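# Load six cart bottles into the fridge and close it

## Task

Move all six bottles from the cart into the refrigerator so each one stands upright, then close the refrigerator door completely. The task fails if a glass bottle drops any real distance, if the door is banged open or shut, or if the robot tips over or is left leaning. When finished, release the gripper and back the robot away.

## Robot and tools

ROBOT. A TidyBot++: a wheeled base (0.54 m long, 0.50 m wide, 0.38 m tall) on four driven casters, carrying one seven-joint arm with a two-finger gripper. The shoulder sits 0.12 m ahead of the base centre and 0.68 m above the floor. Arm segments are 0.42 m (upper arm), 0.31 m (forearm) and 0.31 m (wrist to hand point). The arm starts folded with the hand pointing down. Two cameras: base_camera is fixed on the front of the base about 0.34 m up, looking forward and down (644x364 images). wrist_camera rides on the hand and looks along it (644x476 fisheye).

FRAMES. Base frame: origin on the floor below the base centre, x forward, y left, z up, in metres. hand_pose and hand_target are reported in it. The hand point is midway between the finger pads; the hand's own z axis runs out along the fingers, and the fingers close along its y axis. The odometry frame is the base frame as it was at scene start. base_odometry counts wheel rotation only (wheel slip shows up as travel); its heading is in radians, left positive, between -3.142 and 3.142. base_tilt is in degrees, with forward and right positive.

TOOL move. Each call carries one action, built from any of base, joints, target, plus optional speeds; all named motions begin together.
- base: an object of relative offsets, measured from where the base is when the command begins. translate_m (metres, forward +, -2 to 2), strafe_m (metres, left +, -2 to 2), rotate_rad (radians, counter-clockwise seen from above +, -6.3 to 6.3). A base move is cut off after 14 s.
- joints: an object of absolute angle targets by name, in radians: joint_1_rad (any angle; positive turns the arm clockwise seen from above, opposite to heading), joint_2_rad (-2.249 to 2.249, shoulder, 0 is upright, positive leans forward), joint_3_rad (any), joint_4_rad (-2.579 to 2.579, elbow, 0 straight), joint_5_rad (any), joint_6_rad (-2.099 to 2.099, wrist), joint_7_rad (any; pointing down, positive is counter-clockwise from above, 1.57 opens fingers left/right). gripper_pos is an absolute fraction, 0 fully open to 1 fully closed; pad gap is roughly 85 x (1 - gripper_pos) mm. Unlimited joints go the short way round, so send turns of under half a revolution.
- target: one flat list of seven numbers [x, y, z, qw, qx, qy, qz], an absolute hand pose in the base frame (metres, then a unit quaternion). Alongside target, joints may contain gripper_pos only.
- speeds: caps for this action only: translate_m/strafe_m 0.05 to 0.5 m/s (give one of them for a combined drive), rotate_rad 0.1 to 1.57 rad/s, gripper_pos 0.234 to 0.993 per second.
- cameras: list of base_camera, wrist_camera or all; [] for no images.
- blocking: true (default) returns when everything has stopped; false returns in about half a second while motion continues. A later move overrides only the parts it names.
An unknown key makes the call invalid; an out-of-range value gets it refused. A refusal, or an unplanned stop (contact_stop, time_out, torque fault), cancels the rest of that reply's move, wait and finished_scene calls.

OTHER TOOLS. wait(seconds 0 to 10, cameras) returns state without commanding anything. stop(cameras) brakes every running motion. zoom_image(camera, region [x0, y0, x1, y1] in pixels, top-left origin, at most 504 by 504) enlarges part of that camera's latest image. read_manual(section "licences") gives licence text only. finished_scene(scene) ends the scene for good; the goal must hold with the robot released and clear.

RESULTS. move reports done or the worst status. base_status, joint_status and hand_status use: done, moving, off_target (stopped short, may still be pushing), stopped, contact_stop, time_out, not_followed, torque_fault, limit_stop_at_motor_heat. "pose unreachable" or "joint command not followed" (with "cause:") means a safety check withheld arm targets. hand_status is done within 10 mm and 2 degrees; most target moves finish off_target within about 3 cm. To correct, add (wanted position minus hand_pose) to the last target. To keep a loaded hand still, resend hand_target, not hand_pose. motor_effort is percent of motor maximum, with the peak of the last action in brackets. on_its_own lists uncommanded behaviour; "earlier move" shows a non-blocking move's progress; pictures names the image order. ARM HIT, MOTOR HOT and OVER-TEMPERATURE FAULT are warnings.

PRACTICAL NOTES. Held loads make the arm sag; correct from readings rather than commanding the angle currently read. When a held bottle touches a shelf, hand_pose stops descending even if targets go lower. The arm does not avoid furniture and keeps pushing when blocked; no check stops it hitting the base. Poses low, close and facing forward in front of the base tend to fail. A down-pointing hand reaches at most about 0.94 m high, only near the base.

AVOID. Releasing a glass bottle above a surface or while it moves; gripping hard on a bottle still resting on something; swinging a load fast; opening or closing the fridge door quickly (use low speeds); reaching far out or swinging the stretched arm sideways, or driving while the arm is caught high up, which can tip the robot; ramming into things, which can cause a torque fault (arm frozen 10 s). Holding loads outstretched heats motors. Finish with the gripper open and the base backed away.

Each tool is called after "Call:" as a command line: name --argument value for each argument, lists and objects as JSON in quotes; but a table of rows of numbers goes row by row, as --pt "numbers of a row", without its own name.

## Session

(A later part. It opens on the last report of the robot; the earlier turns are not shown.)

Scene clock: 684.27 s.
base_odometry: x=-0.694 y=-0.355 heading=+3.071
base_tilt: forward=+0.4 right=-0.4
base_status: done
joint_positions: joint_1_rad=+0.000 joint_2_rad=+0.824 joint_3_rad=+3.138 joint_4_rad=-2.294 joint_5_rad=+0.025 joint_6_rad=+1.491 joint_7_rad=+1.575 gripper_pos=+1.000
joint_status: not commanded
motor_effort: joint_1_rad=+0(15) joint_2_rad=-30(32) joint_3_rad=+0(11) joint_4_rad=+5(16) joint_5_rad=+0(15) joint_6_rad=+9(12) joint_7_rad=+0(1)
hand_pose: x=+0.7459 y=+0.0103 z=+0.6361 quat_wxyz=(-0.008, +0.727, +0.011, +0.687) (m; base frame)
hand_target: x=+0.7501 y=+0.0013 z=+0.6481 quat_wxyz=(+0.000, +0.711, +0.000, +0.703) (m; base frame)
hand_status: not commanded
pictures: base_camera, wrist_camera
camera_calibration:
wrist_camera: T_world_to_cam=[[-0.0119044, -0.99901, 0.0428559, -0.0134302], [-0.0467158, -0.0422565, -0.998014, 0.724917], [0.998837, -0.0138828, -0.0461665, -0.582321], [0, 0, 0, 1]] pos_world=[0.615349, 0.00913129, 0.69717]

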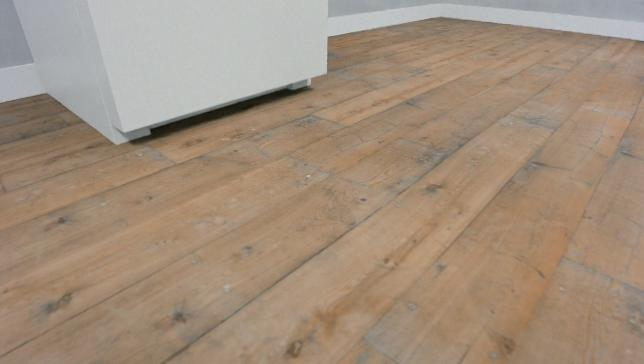

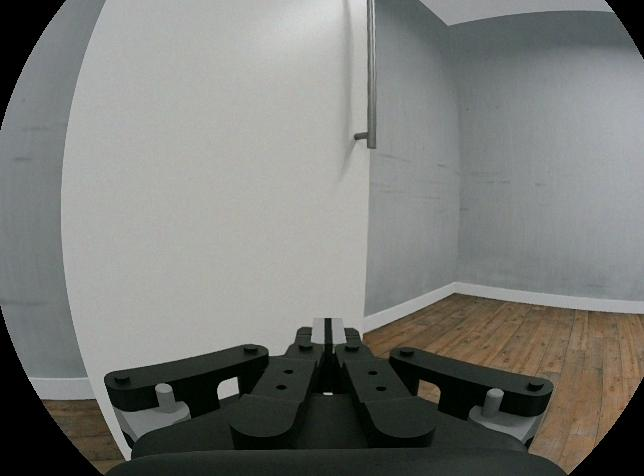

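Call:
move --base '{"translate_m":0.692,"strafe_m":-0.588,"rotate_rad":0.785}' --speeds '{"translate_m":0.4}' --cameras '["wrist_camera","base_camera"]'

Scene clock: 692.60 s.
move: done
base_odometry: x=-1.343 y=+0.281 heading=-2.426
base_tilt: forward=+0.3 right=-0.4
base_status: done
joint_positions: joint_1_rad=-0.001 joint_2_rad=+0.824 joint_3_rad=+3.138 joint_4_rad=-2.292 joint_5_rad=+0.025 joint_6_rad=+1.491 joint_7_rad=+1.575 gripper_pos=+1.000
joint_status: not commanded
motor_effort: joint_1_rad=+0(4) joint_2_rad=-30(31) joint_3_rad=+0(2) joint_4_rad=+5(7) joint_5_rad=-1(2) joint_6_rad=+9(9) joint_7_rad=+0(1)
hand_pose: x=+0.7464 y=+0.0112 z=+0.6367 quat_wxyz=(-0.009, +0.726, +0.011, +0.688) (m; base frame)
hand_target: x=+0.7501 y=+0.0013 z=+0.6481 quat_wxyz=(+0.000, +0.711, +0.000, +0.703) (m; base frame)
hand_status: not commanded
pictures: base_camera, wrist_camera
camera_calibration:
wrist_camera: T_world_to_cam=[[-0.0105284, -0.999049, 0.0423173, -0.0131986], [-0.0450712, -0.0418025, -0.998109, 0.724324], [0.998928, -0.0124158, -0.0445882, -0.583878], [0, 0, 0, 1]] pos_world=[0.615759, 0.00984313, 0.697479]

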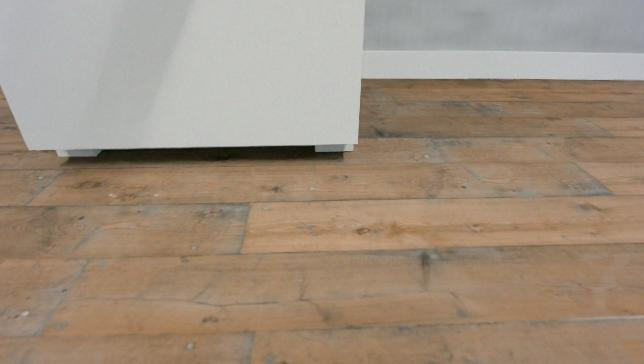

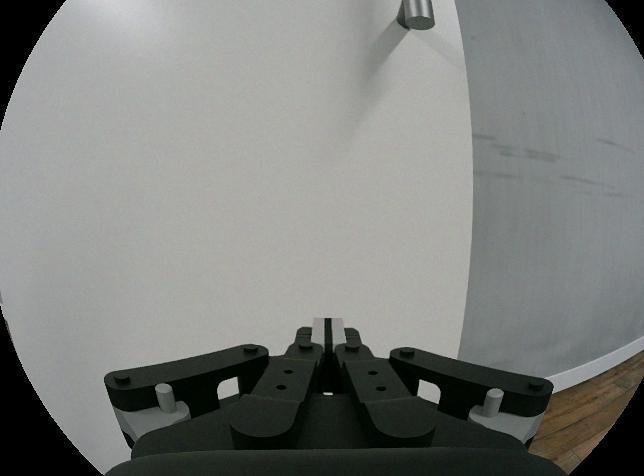

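Call:
move --base '{"translate_m":0.095}' --speeds '{"translate_m":0.1}' --cameras '["wrist_camera"]'

Call:
move --base '{"translate_m":0.02}' --speeds '{"translate_m":0.05}' --cameras '["wrist_camera"]'

Scene clock: 697.30 s.
move: done
base_odometry: x=-1.415 y=+0.219 heading=-2.426
base_tilt: forward=+0.3 right=-0.4
base_status: done
joint_positions: joint_1_rad=-0.001 joint_2_rad=+0.812 joint_3_rad=+3.138 joint_4_rad=-2.369 joint_5_rad=+0.025 joint_6_rad=+1.544 joint_7_rad=+1.575 gripper_pos=+1.000
joint_status: not commanded
motor_effort: joint_1_rad=+1(2) joint_2_rad=-24(32) joint_3_rad=+1(2) joint_4_rad=+17(23) joint_5_rad=-2(2) joint_6_rad=+4(10) joint_7_rad=+1(1)
hand_pose: x=+0.7222 y=+0.0112 z=+0.6362 quat_wxyz=(-0.010, +0.730, +0.010, +0.683) (m; base frame)
hand_target: x=+0.7501 y=+0.0013 z=+0.6481 quat_wxyz=(+0.000, +0.711, +0.000, +0.703) (m; base frame)
hand_status: not commanded
pictures: wrist_camera
camera_calibration:
wrist_camera: T_world_to_cam=[[-0.00992374, -0.999102, 0.0411957, -0.0131921], [-0.0580916, -0.0405522, -0.997487, 0.731736], [0.998262, -0.0122919, -0.057637, -0.550909], [0, 0, 0, 1]] pos_world=[0.592329, 0.00972149, 0.698688]

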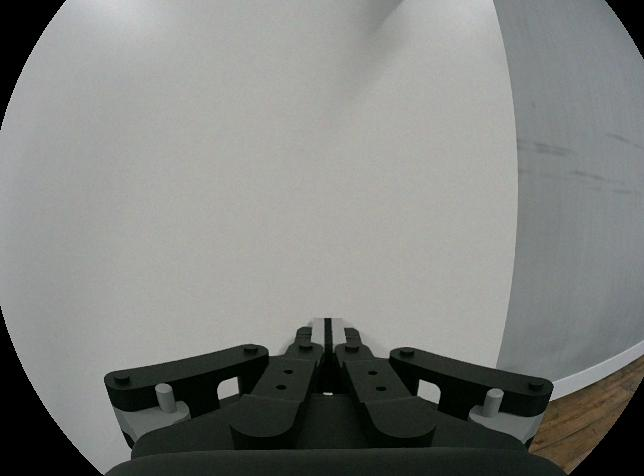

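Scene clock: 698.20 s.
move: done
base_odometry: x=-1.429 y=+0.206 heading=-2.426
base_tilt: forward=+0.4 right=-0.4
base_status: done
joint_positions: joint_1_rad=-0.001 joint_2_rad=+0.795 joint_3_rad=+3.138 joint_4_rad=-2.429 joint_5_rad=+0.025 joint_6_rad=+1.566 joint_7_rad=+1.575 gripper_pos=+1.000
joint_status: not commanded
motor_effort: joint_1_rad=+2(2) joint_2_rad=-20(25) joint_3_rad=+2(3) joint_4_rad=+26(29) joint_5_rad=-3(3) joint_6_rad=+1(5) joint_7_rad=+0(1)
hand_pose: x=+0.7035 y=+0.0112 z=+0.6362 quat_wxyz=(-0.010, +0.737, +0.010, +0.676) (m; base frame)
hand_target: x=+0.7501 y=+0.0013 z=+0.6481 quat_wxyz=(+0.000, +0.711, +0.000, +0.703) (m; base frame)
hand_status: not commanded
pictures: wrist_camera
camera_calibration:
wrist_camera: T_world_to_cam=[[-0.00898282, -0.999123, 0.0408853, -0.0138359], [-0.0776697, -0.0400663, -0.996174, 0.743643], [0.996939, -0.012124, -0.0772417, -0.518867], [0, 0, 0, 1]] pos_world=[0.574913, 0.0096805, 0.701285]

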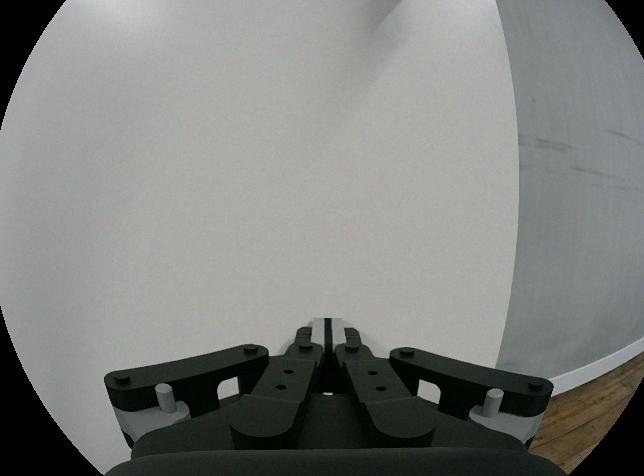

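Call:
move --base '{"translate_m":-0.35,"strafe_m":-0.6,"rotate_rad":0.6}' --speeds '{"translate_m":0.4}' --cameras '["wrist_camera","base_camera"]'

Scene clock: 710.77 s.
move: done
base_odometry: x=-1.559 y=+0.889 heading=-1.826
base_tilt: forward=+0.4 right=-0.4
base_status: done
joint_positions: joint_1_rad=-0.006 joint_2_rad=+0.827 joint_3_rad=+3.142 joint_4_rad=-2.276 joint_5_rad=-0.005 joint_6_rad=+1.554 joint_7_rad=+1.575 gripper_pos=+1.000
joint_status: not commanded
motor_effort: joint_1_rad=+0(8) joint_2_rad=-30(32) joint_3_rad=+1(5) joint_4_rad=+5(26) joint_5_rad=+0(7) joint_6_rad=+9(10) joint_7_rad=+0(1)
hand_pose: x=+0.7520 y=+0.0034 z=+0.6591 quat_wxyz=(+0.001, +0.700, +0.001, +0.715) (m; base frame)
hand_target: x=+0.7501 y=+0.0013 z=+0.6481 quat_wxyz=(+0.000, +0.711, +0.000, +0.703) (m; base frame)
hand_status: not commanded
pictures: base_camera, wrist_camera
camera_calibration:
wrist_camera: T_world_to_cam=[[-0.0414029, -0.99829, 0.0412602, 0.00194821], [0.0293722, -0.0424939, -0.998665, 0.691082], [0.998711, -0.0401357, 0.0310814, -0.638188], [0, 0, 0, 1]] pos_world=[0.617148, 0.00569749, 0.709914]

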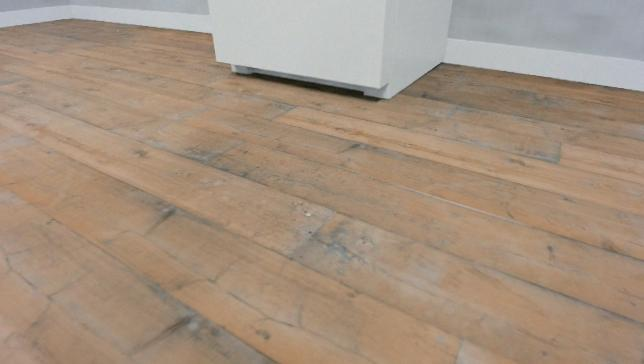

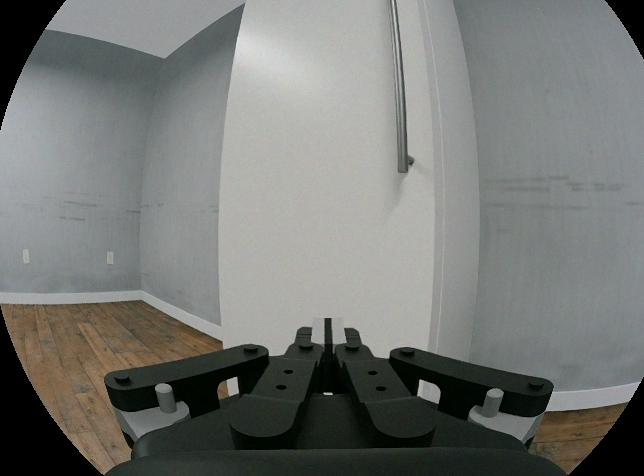

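Call:
zoom_image --camera "wrist_camera" --region '[380, 20, 500, 220]'

Call:
zoom_image --camera "base_camera" --region '[330, 0, 460, 110]'

Scaled by 2.520.

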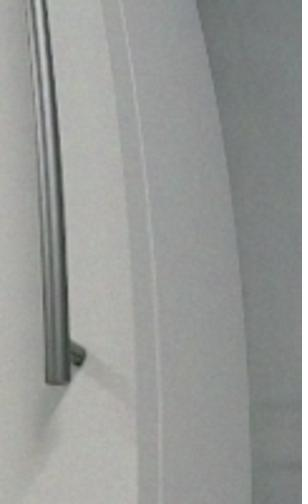

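Scaled by 3.877.

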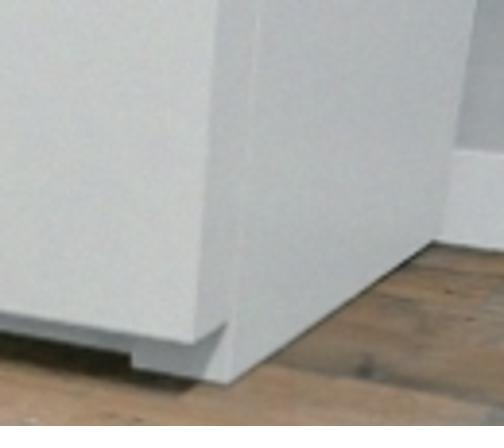

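Call:
finished_scene --scene 1

The scene is finished: the task was done.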